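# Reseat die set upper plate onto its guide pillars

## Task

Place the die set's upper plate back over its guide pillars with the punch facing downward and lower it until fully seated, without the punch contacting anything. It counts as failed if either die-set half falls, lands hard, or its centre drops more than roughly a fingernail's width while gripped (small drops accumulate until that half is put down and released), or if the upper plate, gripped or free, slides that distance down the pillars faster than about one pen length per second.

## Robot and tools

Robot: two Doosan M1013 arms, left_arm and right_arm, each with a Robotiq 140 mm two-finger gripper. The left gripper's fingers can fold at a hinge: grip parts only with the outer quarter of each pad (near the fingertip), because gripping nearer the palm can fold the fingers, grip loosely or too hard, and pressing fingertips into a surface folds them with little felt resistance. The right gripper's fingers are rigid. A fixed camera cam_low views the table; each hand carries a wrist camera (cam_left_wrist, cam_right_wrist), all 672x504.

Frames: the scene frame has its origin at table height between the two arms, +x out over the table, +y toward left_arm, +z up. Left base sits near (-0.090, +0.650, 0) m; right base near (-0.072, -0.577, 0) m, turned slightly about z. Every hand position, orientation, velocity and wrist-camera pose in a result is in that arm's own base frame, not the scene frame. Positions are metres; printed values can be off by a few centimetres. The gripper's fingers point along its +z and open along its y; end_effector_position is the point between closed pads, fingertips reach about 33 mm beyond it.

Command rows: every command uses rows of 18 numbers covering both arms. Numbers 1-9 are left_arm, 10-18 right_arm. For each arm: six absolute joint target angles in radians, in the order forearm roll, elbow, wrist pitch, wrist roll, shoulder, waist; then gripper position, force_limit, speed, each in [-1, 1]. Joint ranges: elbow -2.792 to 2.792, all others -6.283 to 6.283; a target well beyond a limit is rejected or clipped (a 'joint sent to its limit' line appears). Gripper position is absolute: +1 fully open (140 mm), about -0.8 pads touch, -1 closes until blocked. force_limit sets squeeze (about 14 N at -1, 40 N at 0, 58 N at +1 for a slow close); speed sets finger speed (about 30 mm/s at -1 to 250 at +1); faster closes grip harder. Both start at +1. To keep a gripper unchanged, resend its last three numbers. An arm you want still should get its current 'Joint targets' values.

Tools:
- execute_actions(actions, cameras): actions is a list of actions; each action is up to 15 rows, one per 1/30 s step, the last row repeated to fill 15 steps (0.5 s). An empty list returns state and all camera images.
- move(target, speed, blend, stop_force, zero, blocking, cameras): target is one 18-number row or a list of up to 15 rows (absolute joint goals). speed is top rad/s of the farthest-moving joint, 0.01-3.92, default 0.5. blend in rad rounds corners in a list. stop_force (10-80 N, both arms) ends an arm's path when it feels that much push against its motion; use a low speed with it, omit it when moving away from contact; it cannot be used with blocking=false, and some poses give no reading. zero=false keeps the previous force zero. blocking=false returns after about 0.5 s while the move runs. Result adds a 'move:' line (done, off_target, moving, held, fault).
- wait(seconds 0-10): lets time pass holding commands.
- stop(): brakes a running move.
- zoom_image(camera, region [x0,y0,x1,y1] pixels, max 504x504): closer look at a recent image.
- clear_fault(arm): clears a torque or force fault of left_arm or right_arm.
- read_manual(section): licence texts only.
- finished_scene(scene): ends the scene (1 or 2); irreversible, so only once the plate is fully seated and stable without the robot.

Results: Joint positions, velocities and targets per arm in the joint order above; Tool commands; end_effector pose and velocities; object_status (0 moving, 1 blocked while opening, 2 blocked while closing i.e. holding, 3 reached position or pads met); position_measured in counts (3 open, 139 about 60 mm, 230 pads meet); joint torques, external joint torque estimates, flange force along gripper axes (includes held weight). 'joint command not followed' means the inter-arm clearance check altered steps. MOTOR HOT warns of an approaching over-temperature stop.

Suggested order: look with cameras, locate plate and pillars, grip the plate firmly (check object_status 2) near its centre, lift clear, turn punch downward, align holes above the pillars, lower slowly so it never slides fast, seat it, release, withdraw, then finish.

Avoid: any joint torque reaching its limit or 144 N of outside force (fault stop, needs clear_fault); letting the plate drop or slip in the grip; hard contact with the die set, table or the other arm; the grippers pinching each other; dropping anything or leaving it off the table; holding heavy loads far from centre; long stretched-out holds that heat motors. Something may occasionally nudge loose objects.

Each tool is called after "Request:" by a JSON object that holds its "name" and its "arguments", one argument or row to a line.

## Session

Request:
{"name": "execute_actions", "arguments": {
  "actions": []
}}

Request:
{"name": "zoom_image", "arguments": {
  "camera": "cam_left_wrist",
  "region": [86, 0, 586, 504]
}}

Request:
{"name": "zoom_image", "arguments": {
  "camera": "cam_low",
  "region": [90, 150, 390, 290]
}}

Scene clock: 0.00 s.
left_arm: end_effector_position=(+0.3514, +0.2288, +0.2243) position_measured=3 object_status=3 end_effector_quat_wxyz=(-0.479, +0.550, +0.679, -0.087) | right_arm: end_effector_position=(+1.0662, -0.2083, +0.1012) position_measured=3 object_status=3 end_effector_quat_wxyz=(+0.044, +0.223, +0.974, -0.005)
Joint names: [forearm roll, elbow, wrist pitch, wrist roll, shoulder, waist]
Joint positions: left_arm=[0.513 1.97 1.793 -0.244 0.278 0.097] | right_arm=[-0.01 0.768 1.337 -1.341 0.949 -0.222]
Joint velocities: within noise
Joint torques (N m): no reading
External joint torques (N m): no reading
Flange force (N): no reading
Joint targets: left_arm=[0.513 1.970 1.793 -0.244 0.278 0.097] | right_arm=[-0.010 0.768 1.337 -1.341 0.949 -0.222]
Tool commands: left_gripper/position=+1.0 left_gripper/force_limit=+1.0 left_gripper/speed=+1.0 right_gripper/position=+1.0 right_gripper/force_limit=+1.0 right_gripper/speed=+1.0

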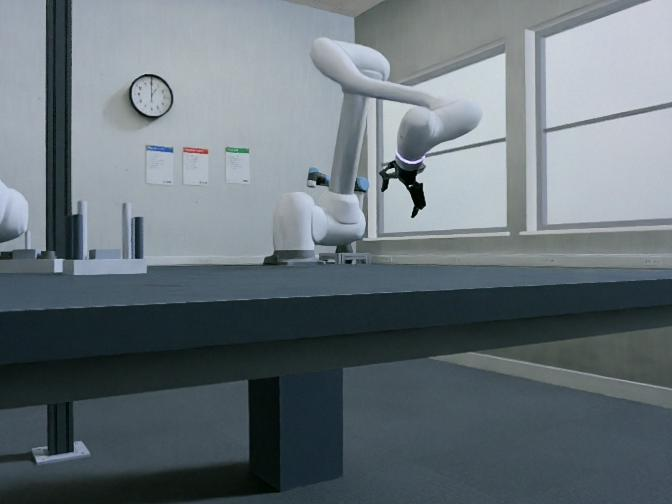

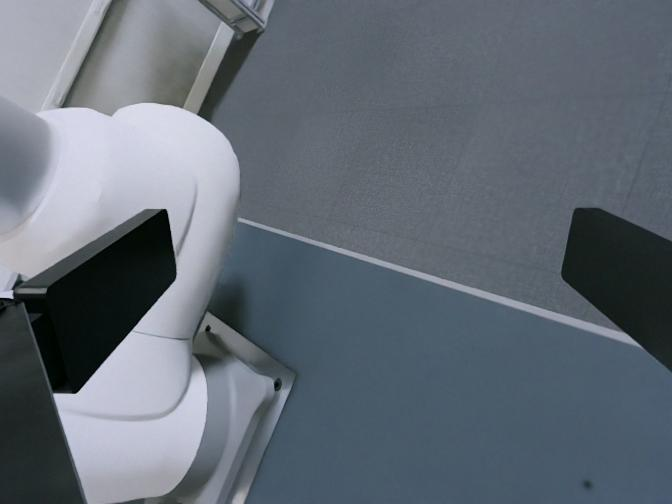

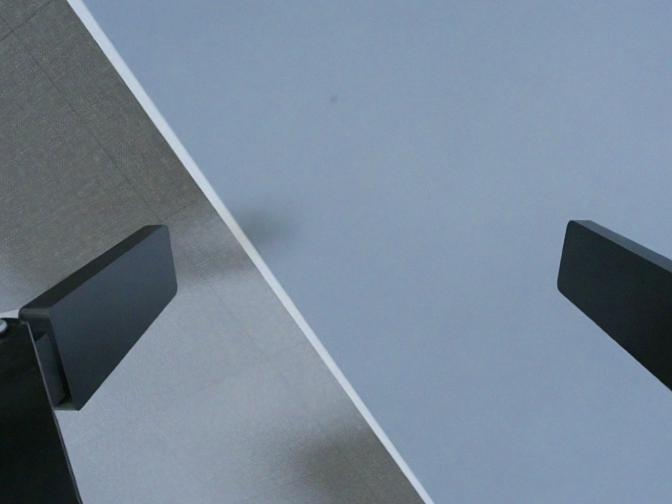

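Scaled by 1.000.

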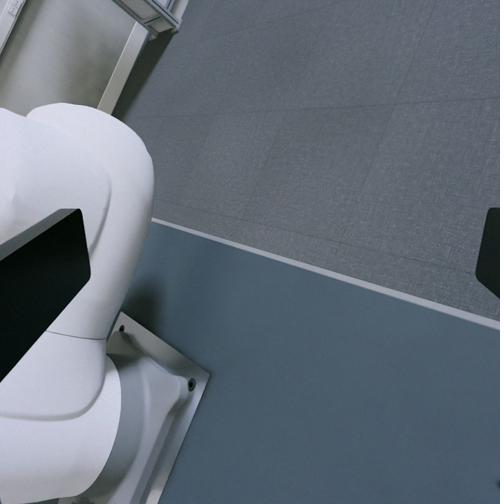

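Scaled by 1.680 from the camera's 672x504 image, which has a finer 960x720 frame.

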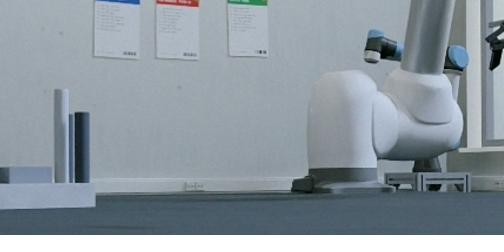

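Request:
{"name": "move", "arguments": {
  "target": [0.513,1.97,1.793,-0.244,0.278,0.097,1,1,1,0,1.4444,1.4876,1.9676,0.2096,0.4428,1,1,1],
  "speed": 1.2,
  "cameras": ["cam_right_wrist","cam_low"]
}}

Request:
{"name": "zoom_image", "arguments": {
  "camera": "cam_right_wrist",
  "region": [150, 60, 500, 400]
}}

Scene clock: 31.27 s.
left_arm: end_effector_position=(+0.3511, +0.2288, +0.2241) position_measured=3 object_status=3 end_effector_quat_wxyz=(-0.480, +0.549, +0.679, -0.088) | right_arm: end_effector_position=(+0.6051, +0.3251, +0.3799) position_measured=3 object_status=3 end_effector_quat_wxyz=(+0.000, +1.000, +0.023, +0.000)
Joint names: [forearm roll, elbow, wrist pitch, wrist roll, shoulder, waist]
Joint positions: left_arm=[0.513 1.97 1.793 -0.244 0.278 0.097] | right_arm=[0 1.444 1.488 1.968 0.21 0.443]
Joint torques (N m): left_arm=[3.87 -33.07 2.28 -0.07 -65.52 -0.43] | right_arm=[3.84 -40.88 -0.01 -0.28 -64.44 -0.8]
External joint torques (N m): left_arm=[0.13 0.73 -0.2 0.04 4.3 0.31] | right_arm=[0.44 -1.1 -0.04 0.28 0.69 0.65]
Flange force (N): left_arm=[-1.5 7.0 0.3] | right_arm=[2.5 -2.7 -1.6]
Joint targets: left_arm=[0.513 1.970 1.793 -0.244 0.278 0.097] | right_arm=[0.000 1.444 1.488 1.968 0.210 0.443]
move: done
Images, in order (width x height): cam_low 672x504, cam_right_wrist 672x504.

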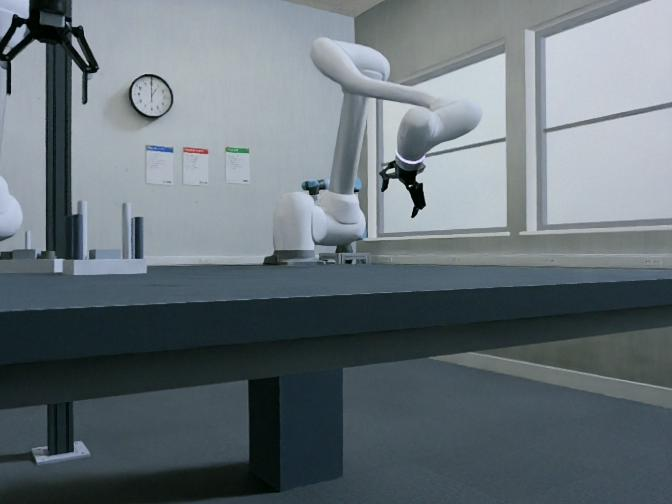

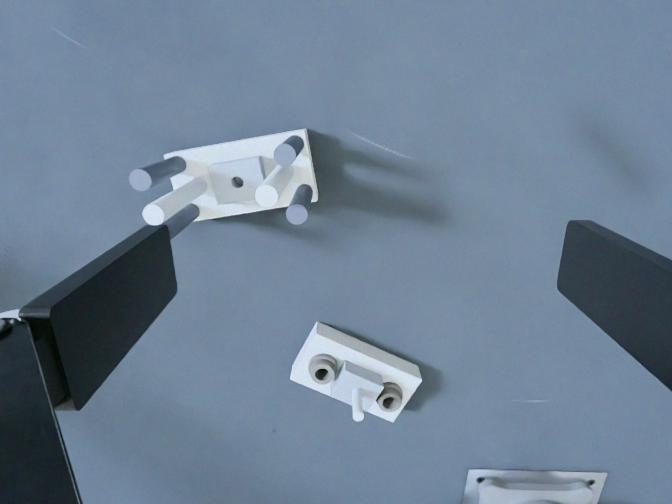

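Scaled by 1.440 from the camera's 672x504 image, which has a finer 960x720 frame.

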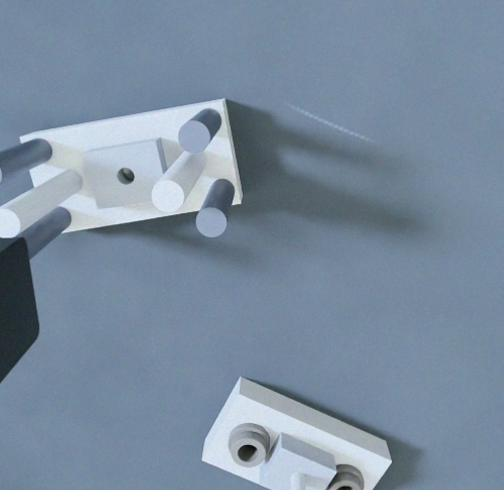

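Request:
{"name": "zoom_image", "arguments": {
  "camera": "cam_right_wrist",
  "region": [280, 310, 430, 430]
}}

Request:
{"name": "zoom_image", "arguments": {
  "camera": "cam_right_wrist",
  "region": [125, 115, 335, 245]
}}

Scaled by 3.360 from the camera's 672x504 image, which has a finer 960x720 frame.

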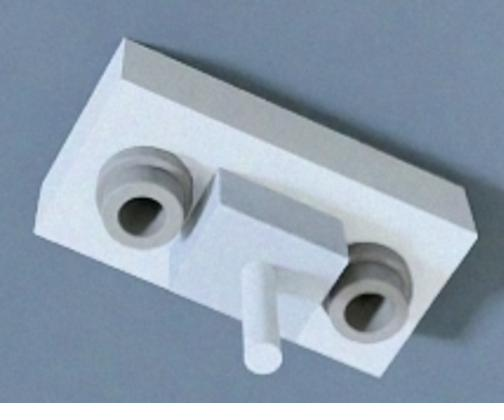

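Scaled by 2.400 from the camera's 672x504 image, which has a finer 960x720 frame.

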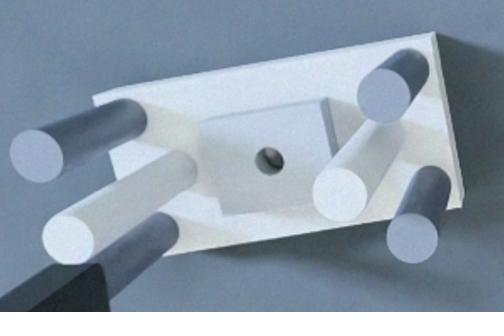

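Request:
{"name": "move", "arguments": {
  "target": [0.513,1.97,1.793,-0.244,0.278,0.097,1,1,1,0,2.14,1.0923,4.2883,-0.0907,0.7245,0.7,0,0],
  "speed": 0.9,
  "cameras": ["cam_right_wrist"]
}}

Scene clock: 79.57 s.
left_arm: end_effector_position=(+0.3511, +0.2288, +0.2241) position_measured=3 object_status=3 end_effector_quat_wxyz=(-0.480, +0.549, +0.679, -0.088) | right_arm: end_effector_position=(+0.3067, +0.3175, +0.1800) position_measured=41 object_status=3 end_effector_quat_wxyz=(+0.000, -0.543, +0.840, +0.000)
Joint names: [forearm roll, elbow, wrist pitch, wrist roll, shoulder, waist]
Joint positions: left_arm=[0.513 1.97 1.793 -0.244 0.278 0.097] | right_arm=[0 2.14 1.092 4.288 -0.091 0.724]
Joint torques (N m): left_arm=[3.89 -33.12 2.29 -0.07 -65.46 -0.58] | right_arm=[3.44 -36.59 -0.04 -0.36 -29.09 -0.85]
External joint torques (N m): left_arm=[0.11 0.79 -0.21 0.04 4.36 0.41] | right_arm=[0.38 -0.7 0.07 0.36 1.31 0.91]
Flange force (N): left_arm=[-1.5 7.1 0.5] | right_arm=[-4.3 1.5 0.1]
Joint targets: left_arm=[0.513 1.970 1.793 -0.244 0.278 0.097] | right_arm=[0.000 2.140 1.092 4.288 -0.091 0.725]
move: done
Images, in order (width x height): cam_right_wrist 672x504.

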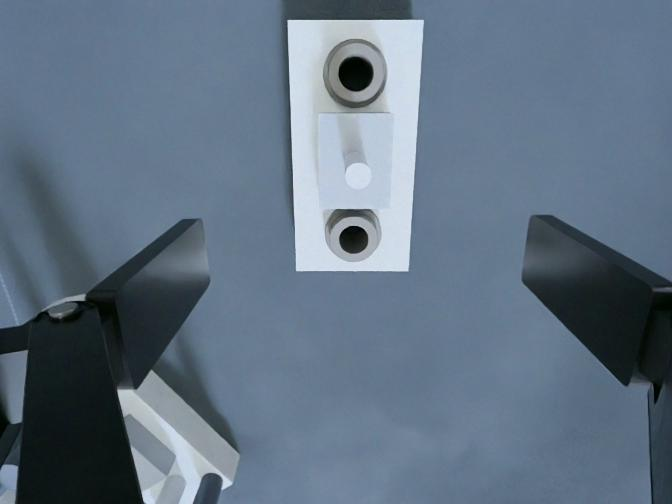

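Request:
{"name": "move", "arguments": {
  "target": [
    [0.513,1.97,1.793,-0.244,0.278,0.097,1,1,1,0,2.2889,0.7709,4.2883,0.0818,0.7245,0.7,0,0],
    [0.513,1.97,1.793,-0.244,0.278,0.097,1,1,1,0,2.2889,0.7709,4.2883,0.0818,0.7245,-1,1,0.6]
  ],
  "speed": 0.25,
  "cameras": ["cam_right_wrist"]
}}

Scene clock: 106.33 s.
left_arm: end_effector_position=(+0.3511, +0.2288, +0.2241) position_measured=3 object_status=3 end_effector_quat_wxyz=(-0.480, +0.549, +0.679, -0.088) | right_arm: end_effector_position=(+0.3068, +0.3175, +0.0370) position_measured=113 object_status=2 end_effector_quat_wxyz=(+0.000, -0.543, +0.840, +0.000)
Joint names: [forearm roll, elbow, wrist pitch, wrist roll, shoulder, waist]
Joint positions: left_arm=[0.513 1.97 1.793 -0.244 0.278 0.097] | right_arm=[0 2.289 0.771 4.288 0.082 0.724]
Joint torques (N m): left_arm=[3.87 -33.16 2.31 -0.09 -65.67 -0.37] | right_arm=[4 -12.58 -1.96 -0.47 -15.35 0.71]
External joint torques (N m): left_arm=[0.11 0.91 -0.24 0.06 4.76 0.3] | right_arm=[-1 -16.69 2.01 0.47 -22.69 -0.74]
Flange force (N): left_arm=[-1.9 7.6 0.5] | right_arm=[5.3 1.2 -53.5]
Joint targets: left_arm=[0.513 1.970 1.793 -0.244 0.278 0.097] | right_arm=[0.000 2.289 0.771 4.288 0.082 0.725]
move: done
Images, in order (width x height): cam_right_wrist 672x504.

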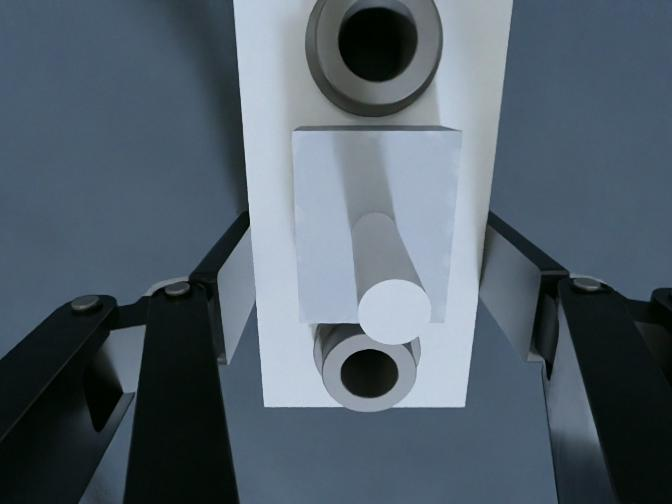

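Request:
{"name": "zoom_image", "arguments": {
  "camera": "cam_right_wrist",
  "region": [310, 0, 450, 110]
}}

Request:
{"name": "zoom_image", "arguments": {
  "camera": "cam_right_wrist",
  "region": [310, 320, 430, 420]
}}

Request:
{"name": "move", "arguments": {
  "target": [
    [0.513,1.97,1.793,-0.244,0.278,0.097,1,1,1,0,2.281,0.7903,4.2883,0.0703,0.7245,-1,1,0.6],
    [0.513,1.97,1.793,-0.244,0.278,0.097,1,1,1,0,2.14,1.0923,4.2883,-0.0907,0.7245,-1,1,0.6]
  ],
  "speed": [0.03,0.15],
  "blend": [0.005,0],
  "cameras": ["cam_right_wrist"]
}}

Scaled by 3.600 from the camera's 672x504 image, which has a finer 960x720 frame.

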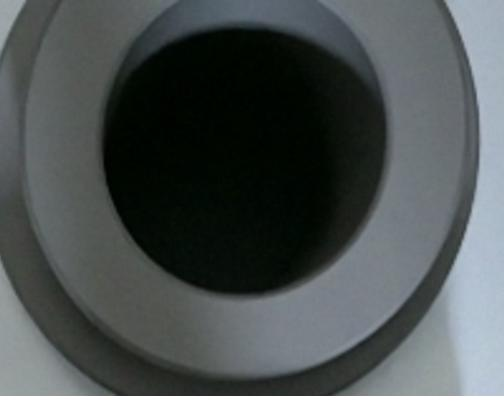

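Scaled by 4.200 from the camera's 672x504 image, which has a finer 960x720 frame.

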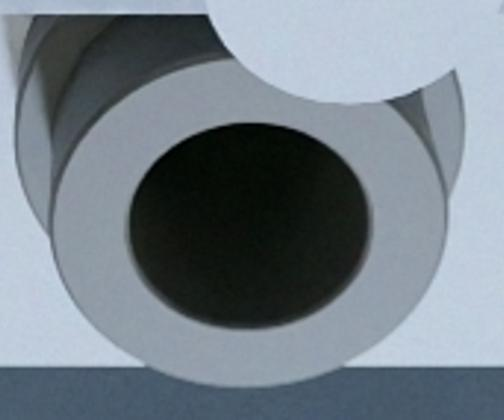

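Scene clock: 127.00 s.
left_arm: end_effector_position=(+0.3511, +0.2288, +0.2241) position_measured=3 object_status=3 end_effector_quat_wxyz=(-0.480, +0.549, +0.679, -0.088) | right_arm: end_effector_position=(+0.3067, +0.3175, +0.1800) position_measured=113 object_status=2 end_effector_quat_wxyz=(+0.000, -0.543, +0.840, +0.000)
Joint names: [forearm roll, elbow, wrist pitch, wrist roll, shoulder, waist]
Joint positions: left_arm=[0.513 1.97 1.793 -0.244 0.278 0.097] | right_arm=[0 2.14 1.092 4.288 -0.091 0.725]
Joint torques (N m): left_arm=[3.91 -33.13 2.3 -0.11 -65.42 -0.37] | right_arm=[3.2 -45.02 0.28 -0.28 -36.99 -1.27]
External joint torques (N m): left_arm=[0.07 0.84 -0.23 0.08 4.4 0.11] | right_arm=[0.62 7.7 -0.24 0.28 8.88 1.24]
Flange force (N): left_arm=[-2.0 7.0 0.3] | right_arm=[-4.8 2.0 17.8]
Joint targets: left_arm=[0.513 1.970 1.793 -0.244 0.278 0.097] | right_arm=[0.000 2.140 1.092 4.288 -0.091 0.725]
move: done
Images, in order (width x height): cam_right_wrist 672x504.

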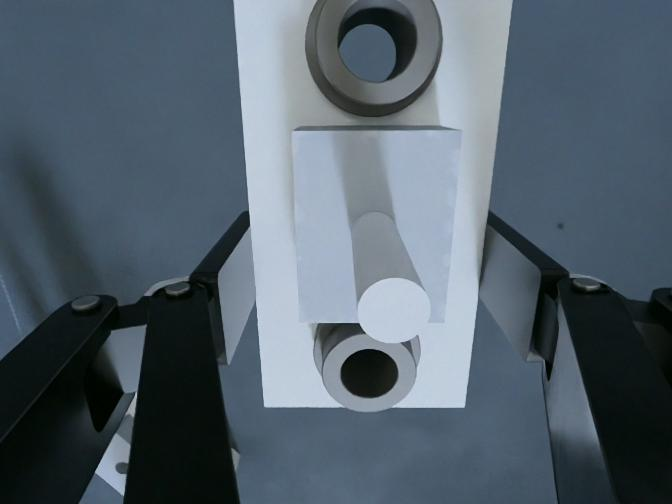

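Request:
{"name": "move", "arguments": {
  "target": [0,0.745,1.5532,0.4678,0.8434,-0.9424,1,1,1,0,2.14,1.0923,4.2883,-0.0907,0.7245,-1,1,0.6],
  "speed": 0.8,
  "cameras": ["cam_left_wrist"]
}}

Request:
{"name": "zoom_image", "arguments": {
  "camera": "cam_left_wrist",
  "region": [180, 150, 500, 350]
}}

Scene clock: 156.13 s.
left_arm: end_effector_position=(+0.6289, -0.8063, +0.2224) position_measured=3 object_status=3 end_effector_quat_wxyz=(+0.000, +0.997, +0.080, +0.000) | right_arm: end_effector_position=(+0.3067, +0.3175, +0.1800) position_measured=113 object_status=2 end_effector_quat_wxyz=(+0.000, -0.543, +0.840, +0.000)
Joint names: [forearm roll, elbow, wrist pitch, wrist roll, shoulder, waist]
Joint positions: left_arm=[0 0.745 1.553 0.468 0.843 -0.942] | right_arm=[0 2.14 1.092 4.288 -0.091 0.724]
Joint torques (N m): left_arm=[4.29 -44.04 0.1 -0.08 -126.35 -3.11] | right_arm=[3.25 -44.89 0.25 -0.22 -37.81 -0.73]
External joint torques (N m): left_arm=[0.09 1.79 -0.13 0.08 6.29 2.9] | right_arm=[0.56 7.67 -0.21 0.22 9.92 0.87]
Flange force (N): left_arm=[5.9 4.8 3.6] | right_arm=[-6.1 0.5 18.6]
Joint targets: left_arm=[0.000 0.745 1.553 0.468 0.843 -0.942] | right_arm=[0.000 2.140 1.092 4.288 -0.091 0.725]
move: done
Images, in order (width x height): cam_left_wrist 672x504.

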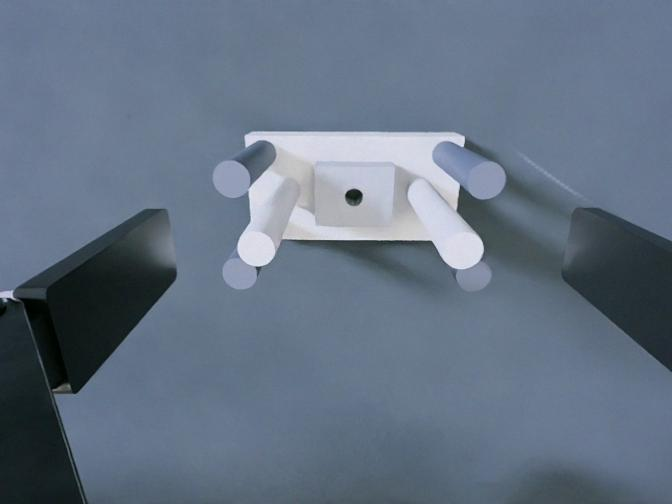

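Scaled by 1.575 from the camera's 672x504 image, which has a finer 960x720 frame.

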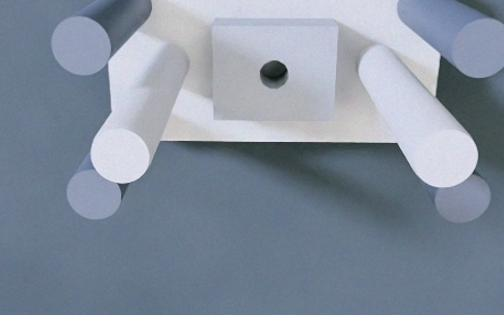

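Request:
{"name": "zoom_image", "arguments": {
  "camera": "cam_left_wrist",
  "region": [230, 220, 290, 275]
}}

Request:
{"name": "zoom_image", "arguments": {
  "camera": "cam_left_wrist",
  "region": [430, 220, 490, 275]
}}

Request:
{"name": "zoom_image", "arguments": {
  "camera": "cam_left_wrist",
  "region": [235, 120, 475, 250]
}}

Scaled by 8.400 from the camera's 672x504 image, which has a finer 960x720 frame.

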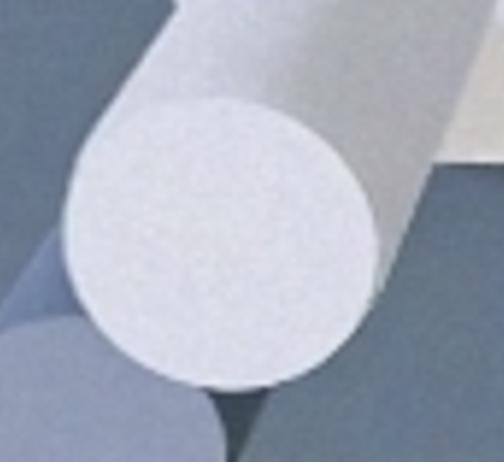

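Scaled by 8.400 from the camera's 672x504 image, which has a finer 960x720 frame.

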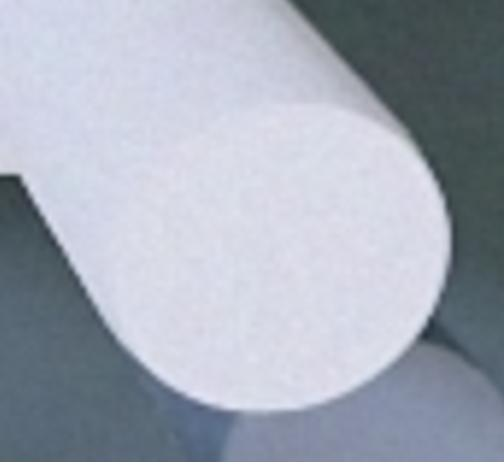

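Scaled by 2.100 from the camera's 672x504 image, which has a finer 960x720 frame.

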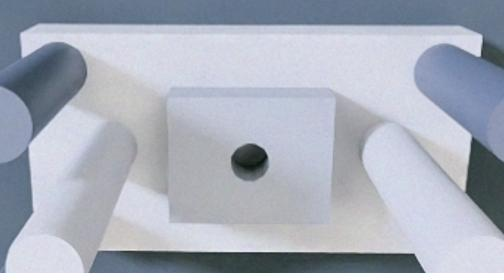

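Request:
{"name": "move", "arguments": {
  "target": [
    [0,0.5833,1.7027,0.4678,0.8556,-0.9424,1,1,1,0,2.14,1.0923,4.2883,-0.0907,0.7245,-1,1,0.6],
    [-1.9017,1.6956,1.1002,-2.493,0.4436,-0.568,0.7,0,0,0,2.14,1.0923,4.2883,-0.0907,0.7245,-1,1,0.6]
  ],
  "speed": [0.4,0.9],
  "blend": [0.05,0]
}}

Request:
{"name": "move", "arguments": {
  "target": [-1.9017,1.6956,1.1002,-2.493,0.4436,-0.568,0.7,0,0,1.5796,1.8948,1.5574,2.568,0.2496,0.0621,-1,1,0.6],
  "speed": 0.45,
  "cameras": ["all"]
}}

Request:
{"name": "zoom_image", "arguments": {
  "camera": "cam_left_wrist",
  "region": [230, 0, 460, 310]
}}

Scene clock: 243.10 s.
left_arm: end_effector_position=(+0.6400, -0.7000, +0.4116) position_measured=41 object_status=3 end_effector_quat_wxyz=(+0.500, +0.500, -0.500, +0.500) | right_arm: end_effector_position=(+0.3067, +0.3175, +0.1800) position_measured=113 object_status=2 end_effector_quat_wxyz=(+0.000, -0.543, +0.840, +0.000)
Joint names: [forearm roll, elbow, wrist pitch, wrist roll, shoulder, waist]
Joint positions: left_arm=[-1.902 1.696 1.1 -2.493 0.444 -0.568] | right_arm=[0 2.14 1.092 4.288 -0.091 0.724]
Joint torques (N m): left_arm=[-3.18 -35.81 1.86 -0.05 -84.67 -0.54] | right_arm=[3.25 -44.9 0.42 -0.3 -37.14 -0.57]
External joint torques (N m): left_arm=[0.04 0.95 -0.19 0.05 4.99 0.28] | right_arm=[0.56 7.66 -0.38 0.3 8.91 0.78]
Flange force (N): left_arm=[-5.0 -4.3 2.2] | right_arm=[-4.5 1.0 18.1]
Joint targets: left_arm=[-1.902 1.696 1.100 -2.493 0.444 -0.568] | right_arm=[0.000 2.140 1.092 4.288 -0.091 0.725]
move: done

Scene clock: 247.30 s.
left_arm: end_effector_position=(+0.6400, -0.7000, +0.4116) position_measured=41 object_status=3 end_effector_quat_wxyz=(+0.500, +0.500, -0.500, +0.500) | right_arm: end_effector_position=(+0.6040, +0.4052, +0.4500) position_measured=113 object_status=2 end_effector_quat_wxyz=(+0.488, -0.511, +0.488, +0.511)
Joint names: [forearm roll, elbow, wrist pitch, wrist roll, shoulder, waist]
Joint positions: left_arm=[-1.902 1.696 1.1 -2.493 0.444 -0.568] | right_arm=[1.58 1.895 1.557 2.568 0.25 0.062]
Joint torques (N m): left_arm=[-3.21 -35.79 1.86 -0.03 -84.7 -0.67] | right_arm=[6.81 -45.23 4.74 -0.3 -76.37 -0.98]
External joint torques (N m): left_arm=[0.09 1.02 -0.21 0.03 5.36 0.76] | right_arm=[-4.55 7.55 -3.24 0.3 13.07 1.29]
Flange force (N): left_arm=[-5.3 -5.0 1.9] | right_arm=[18.2 -4.5 2.8]
Joint targets: left_arm=[-1.902 1.696 1.100 -2.493 0.444 -0.568] | right_arm=[1.580 1.895 1.557 2.568 0.250 0.062]
move: done

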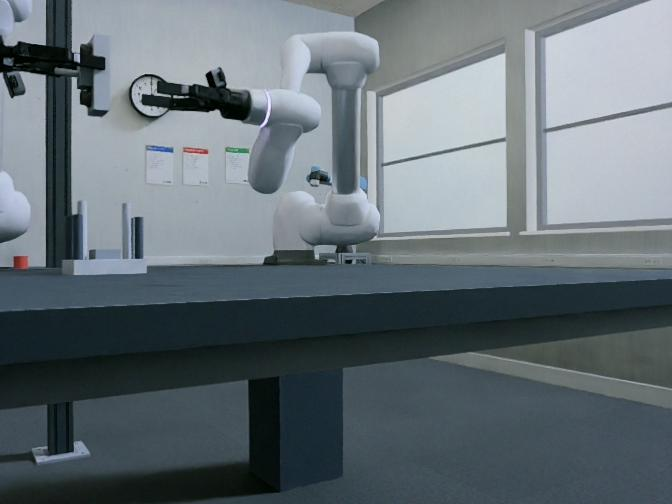

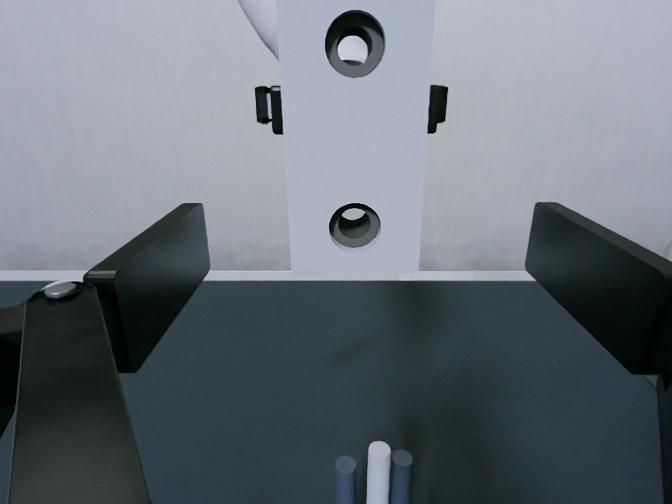

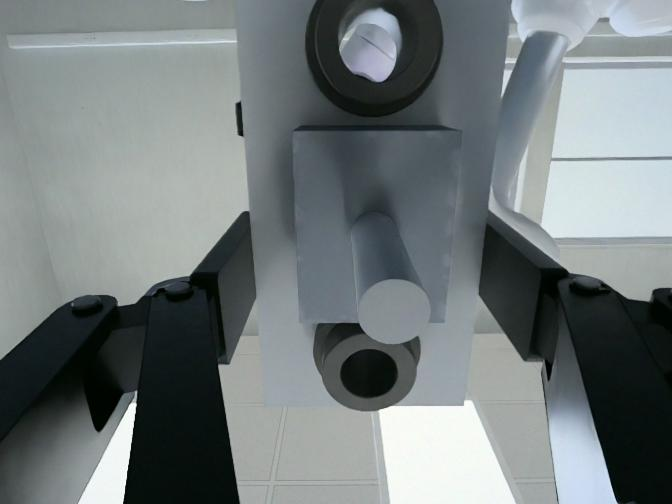

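Scaled by 1.626 from the camera's 672x504 image, which has a finer 960x720 frame.

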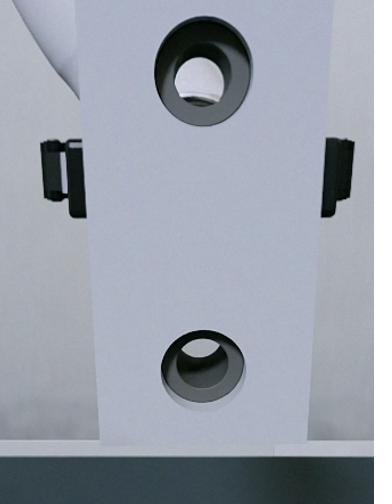

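Request:
{"name": "move", "arguments": {
  "target": [-1.952,1.5548,0.9895,-2.5112,0.5312,-0.6829,0.7,0,0,1.5796,1.8948,1.5574,2.568,0.2496,0.0621,-1,1,0.6],
  "speed": 0.12,
  "cameras": ["all"]
}}

Scene clock: 267.40 s.
left_arm: end_effector_position=(+0.6428, -0.8109, +0.4116) position_measured=41 object_status=3 end_effector_quat_wxyz=(+0.500, +0.500, -0.500, +0.500) | right_arm: end_effector_position=(+0.6040, +0.4053, +0.4500) position_measured=113 object_status=2 end_effector_quat_wxyz=(+0.488, -0.511, +0.488, +0.511)
Joint names: [forearm roll, elbow, wrist pitch, wrist roll, shoulder, waist]
Joint positions: left_arm=[-1.952 1.555 0.99 -2.511 0.531 -0.683] | right_arm=[1.58 1.895 1.557 2.568 0.25 0.062]
Joint torques (N m): left_arm=[-3.34 -37.55 1.8 -0.08 -94.77 -0.55] | right_arm=[6.84 -45.03 4.82 -0.15 -75.98 -0.43]
External joint torques (N m): left_arm=[0.09 1.11 -0.19 0.08 5.6 0.65] | right_arm=[-4.55 7.35 -3.32 0.15 12.67 0.35]
Flange force (N): left_arm=[-5.2 -4.7 2.7] | right_arm=[17.9 -4.3 1.4]
Joint targets: left_arm=[-1.952 1.555 0.990 -2.511 0.531 -0.683] | right_arm=[1.580 1.895 1.557 2.568 0.250 0.062]
move: done

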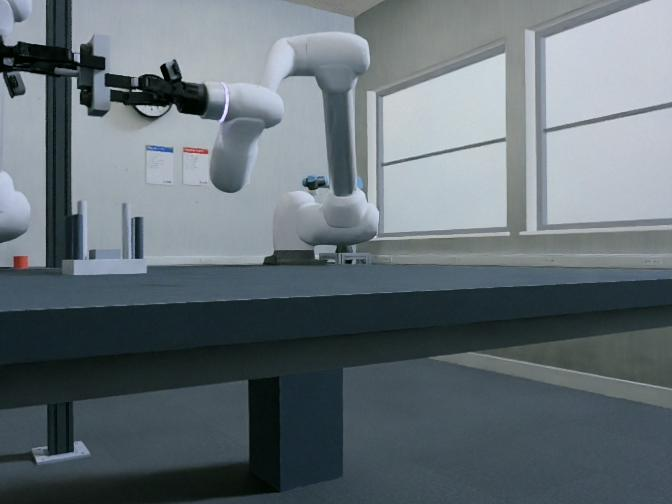

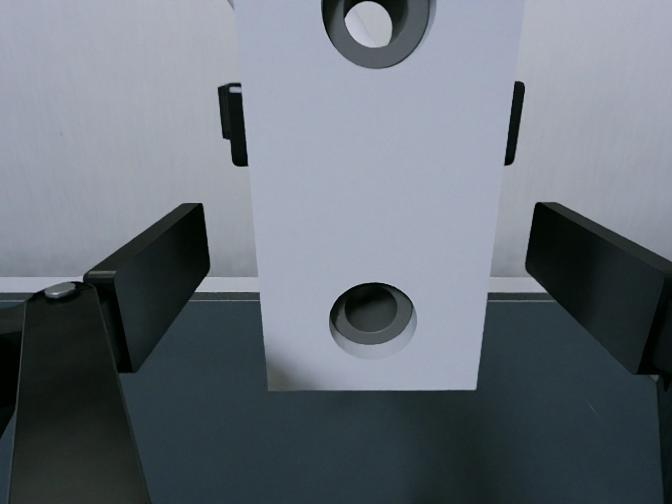

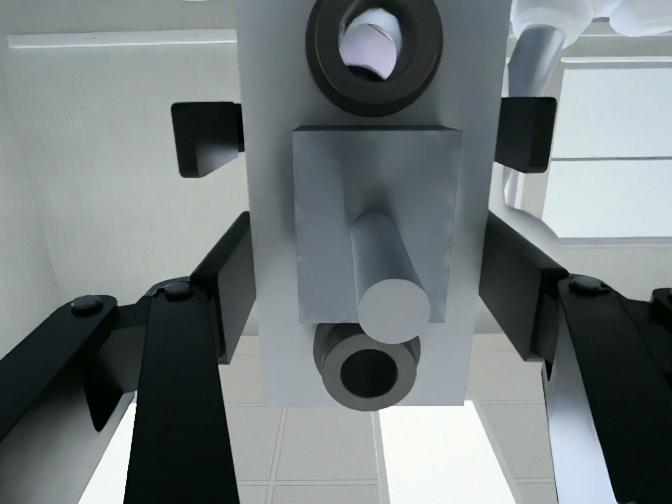

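Request:
{"name": "move", "arguments": {
  "target": [
    [-1.9502,1.5599,0.9935,-2.5105,0.528,-0.6788,0.7,0,0,1.5796,1.8948,1.5574,2.568,0.2496,0.0621,-1,1,0.6],
    [-1.9502,1.5599,0.9935,-2.5105,0.528,-0.6788,-1,1,0.6,1.5796,1.8948,1.5574,2.568,0.2496,0.0621,-1,1,0.6]
  ],
  "speed": 0.1,
  "cameras": ["all"]
}}

Scene clock: 288.67 s.
left_arm: end_effector_position=(+0.6428, -0.8068, +0.4116) position_measured=113 object_status=2 end_effector_quat_wxyz=(+0.500, +0.500, -0.500, +0.500) | right_arm: end_effector_position=(+0.6042, +0.4052, +0.4501) position_measured=113 object_status=2 end_effector_quat_wxyz=(+0.489, -0.511, +0.488, +0.511)
Joint names: [forearm roll, elbow, wrist pitch, wrist roll, shoulder, waist]
Joint positions: left_arm=[-1.95 1.56 0.994 -2.51 0.528 -0.679] | right_arm=[1.58 1.895 1.557 2.568 0.25 0.062]
Joint torques (N m): left_arm=[-6.41 -45.56 -4.71 0.57 -86.22 1.63] | right_arm=[4.37 -38.4 10.37 1.07 -80.99 19.96]
External joint torques (N m): left_arm=[3.14 9.21 6.34 -0.57 -2.23 -1.88] | right_arm=[-2.06 0.61 -8.87 -1.07 17.38 -20.05]
Flange force (N): left_arm=[-4.8 15.0 -19.9] | right_arm=[18.4 -23.6 -20.4]
Joint targets: left_arm=[-1.950 1.560 0.994 -2.510 0.528 -0.679] | right_arm=[1.580 1.895 1.557 2.568 0.250 0.062]
move: done

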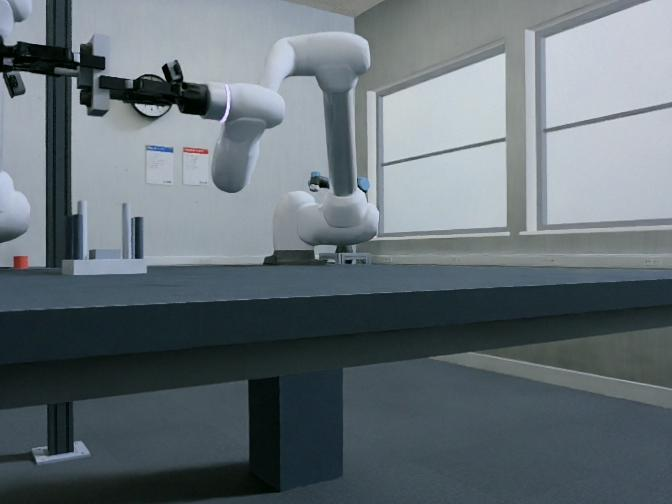

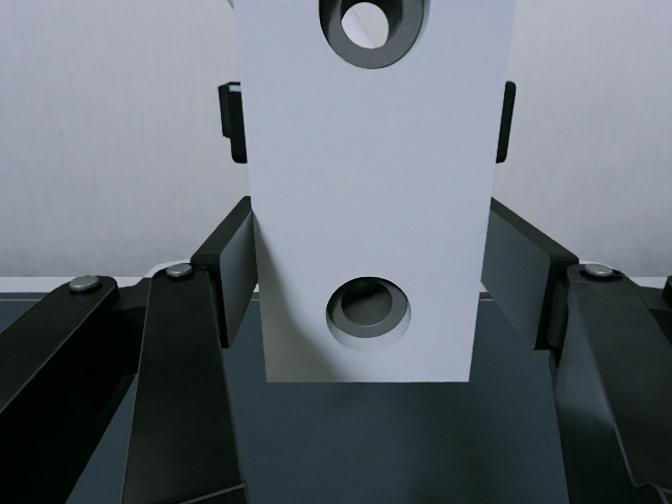

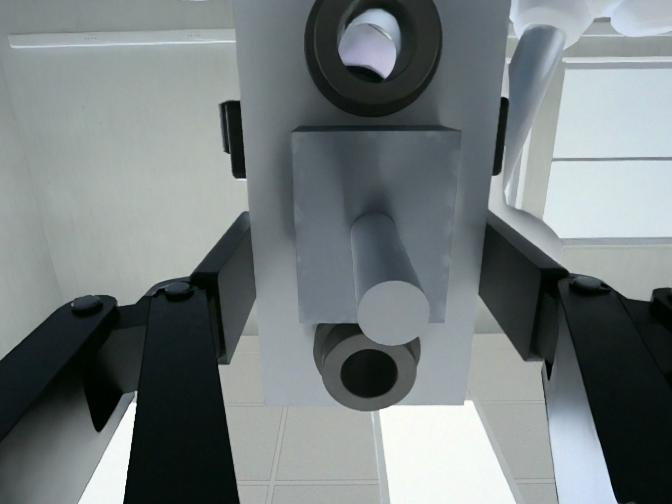

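Request:
{"name": "move", "arguments": {
  "target": [
    [-1.9502,1.5599,0.9935,-2.5105,0.528,-0.6788,-1,1,0.6,1.5796,1.8948,1.5574,2.568,0.2496,0.0621,0.6,-1,-0.7],
    [-1.9502,1.5599,0.9935,-2.5105,0.528,-0.6788,-1,1,0.6,1.4405,1.8778,1.7706,2.5587,0.2626,-0.1921,0.6,-1,-0.7]
  ],
  "speed": [0.1,0.15],
  "cameras": ["cam_left_wrist","cam_right_wrist"]
}}

Scene clock: 318.33 s.
left_arm: end_effector_position=(+0.6430, -0.8069, +0.4117) position_measured=113 object_status=2 end_effector_quat_wxyz=(+0.500, +0.500, -0.500, +0.500) | right_arm: end_effector_position=(+0.6114, +0.2454, +0.4497) position_measured=53 object_status=3 end_effector_quat_wxyz=(+0.488, -0.511, +0.488, +0.511)
Joint names: [forearm roll, elbow, wrist pitch, wrist roll, shoulder, waist]
Joint positions: left_arm=[-1.95 1.56 0.994 -2.51 0.528 -0.679] | right_arm=[1.44 1.878 1.771 2.559 0.263 -0.192]
Joint torques (N m): left_arm=[-7.76 -50.85 5.9 -0.05 -113.43 -0.46] | right_arm=[2.25 -36.2 1.49 -0.39 -66.01 -1.28]
External joint torques (N m): left_arm=[4.49 14.55 -4.28 0.05 25.02 0.17] | right_arm=[0.48 -0.88 0.02 0.39 1.93 1.12]
Flange force (N): left_arm=[-24.3 -4.2 3.3] | right_arm=[0.1 -5.1 1.3]
Joint targets: left_arm=[-1.950 1.560 0.994 -2.510 0.528 -0.679] | right_arm=[1.441 1.878 1.771 2.559 0.263 -0.192]
move: done
Images, in order (width x height): cam_left_wrist 672x504, cam_right_wrist 672x504.

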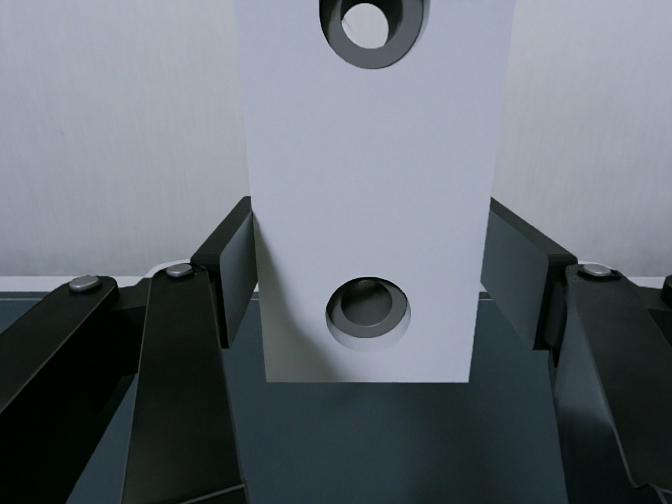

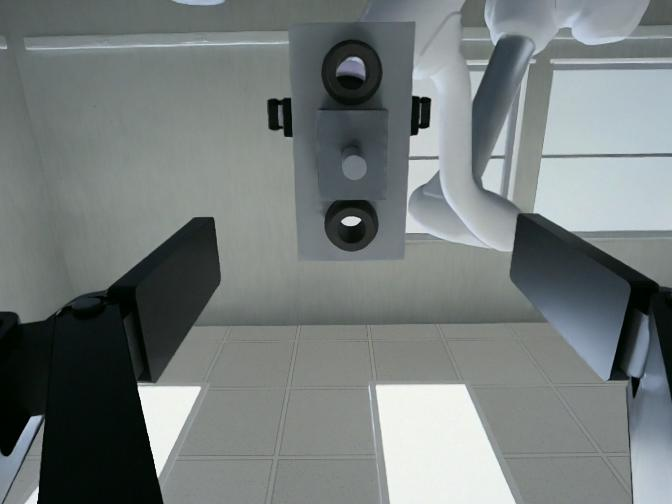

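Request:
{"name": "zoom_image", "arguments": {
  "camera": "cam_left_wrist",
  "region": [300, 0, 450, 80]
}}

Request:
{"name": "zoom_image", "arguments": {
  "camera": "cam_left_wrist",
  "region": [300, 260, 450, 360]
}}

Scaled by 3.360 from the camera's 672x504 image, which has a finer 960x720 frame.

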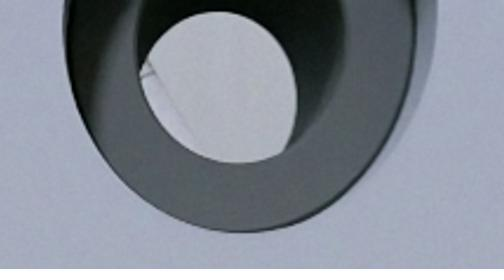

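Scaled by 3.360 from the camera's 672x504 image, which has a finer 960x720 frame.

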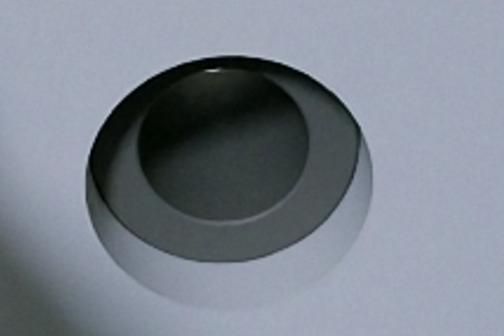

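Request:
{"name": "move", "arguments": {
  "target": [
    [-1.9502,1.5599,0.9935,-2.5105,0.528,-0.6788,-1,1,0.6,1.2509,1.8617,1.8567,-0.8653,0.5277,-0.2249,0.6,-1,-0.7],
    [0,0.5255,1.7294,-1.1232,0.8867,-0.9687,-1,1,0.6,1.2509,1.8617,1.8567,-0.8653,0.5277,-0.2249,0.6,-1,-0.7],
    [0,0.6743,1.5977,-1.1232,0.8696,-0.9687,-1,1,0.6,1.2509,1.8617,1.8567,-0.8653,0.5277,-0.2249,0.6,-1,-0.7]
  ],
  "speed": [1.5,0.5,0.1],
  "cameras": ["all"]
}}

Request:
{"name": "zoom_image", "arguments": {
  "camera": "cam_left_wrist",
  "region": [300, 0, 440, 110]
}}

Request:
{"name": "zoom_image", "arguments": {
  "camera": "cam_right_wrist",
  "region": [220, 160, 460, 400]
}}

Request:
{"name": "zoom_image", "arguments": {
  "camera": "cam_low",
  "region": [50, 150, 170, 280]
}}

Scene clock: 387.90 s.
left_arm: end_effector_position=(+0.6132, -0.8314, +0.2351) position_measured=113 object_status=2 end_effector_quat_wxyz=(+0.000, +0.650, +0.760, +0.000) | right_arm: end_effector_position=(+0.6180, +0.2047, +0.2799) position_measured=53 object_status=3 end_effector_quat_wxyz=(+0.548, -0.447, -0.548, -0.447)
Joint names: [forearm roll, elbow, wrist pitch, wrist roll, shoulder, waist]
Joint positions: left_arm=[0 0.674 1.598 -1.123 0.87 -0.969] | right_arm=[1.251 1.862 1.857 -0.865 0.528 -0.225]
Joint torques (N m): left_arm=[4.42 -53.44 0.52 -0.06 -146.78 -0.87] | right_arm=[2.24 -29.86 2.15 -0.35 -83.94 -1.04]
External joint torques (N m): left_arm=[-0.06 11.13 -0.49 0.06 24.66 0.27] | right_arm=[0.44 -1.03 -0.04 0.34 -0.15 0.77]
Flange force (N): left_arm=[-8.3 4.7 20.5] | right_arm=[1.3 3.0 0.7]
Joint targets: left_arm=[0.000 0.674 1.598 -1.123 0.870 -0.969] | right_arm=[1.251 1.862 1.857 -0.865 0.528 -0.225]
move: done

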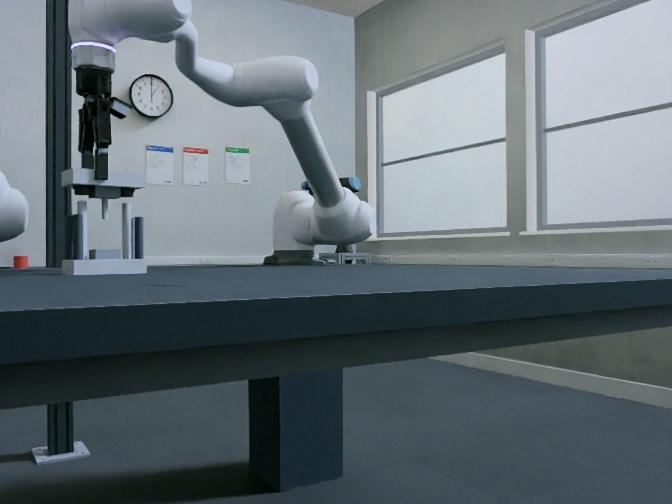

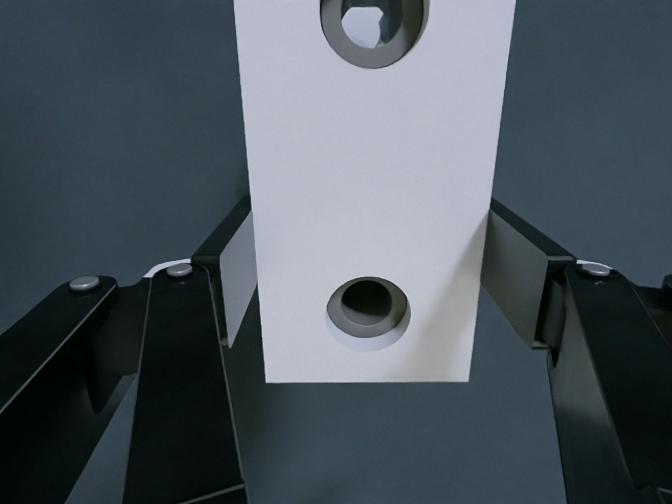

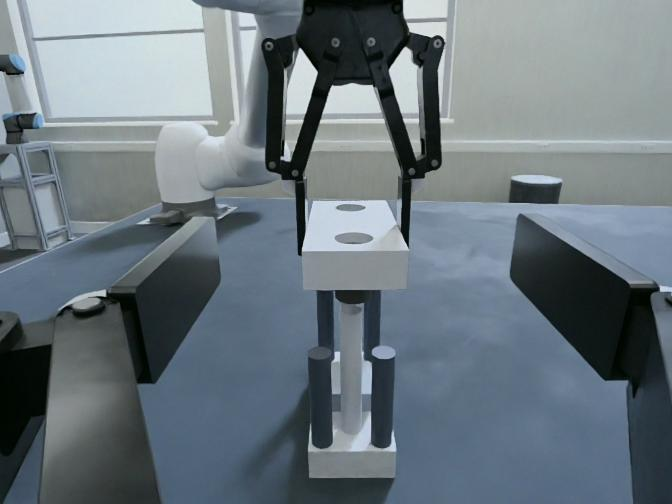

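Scaled by 3.600 from the camera's 672x504 image, which has a finer 960x720 frame.

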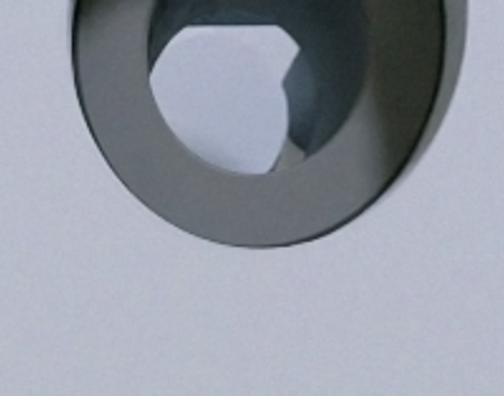

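Scaled by 2.100 from the camera's 672x504 image, which has a finer 960x720 frame.

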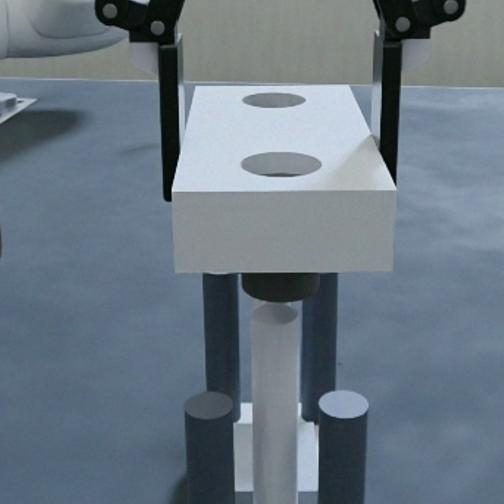

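Scaled by 3.877 from the camera's 672x504 image, which has a finer 960x720 frame.

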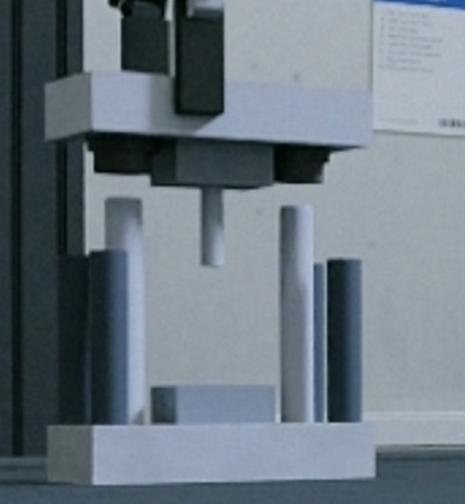

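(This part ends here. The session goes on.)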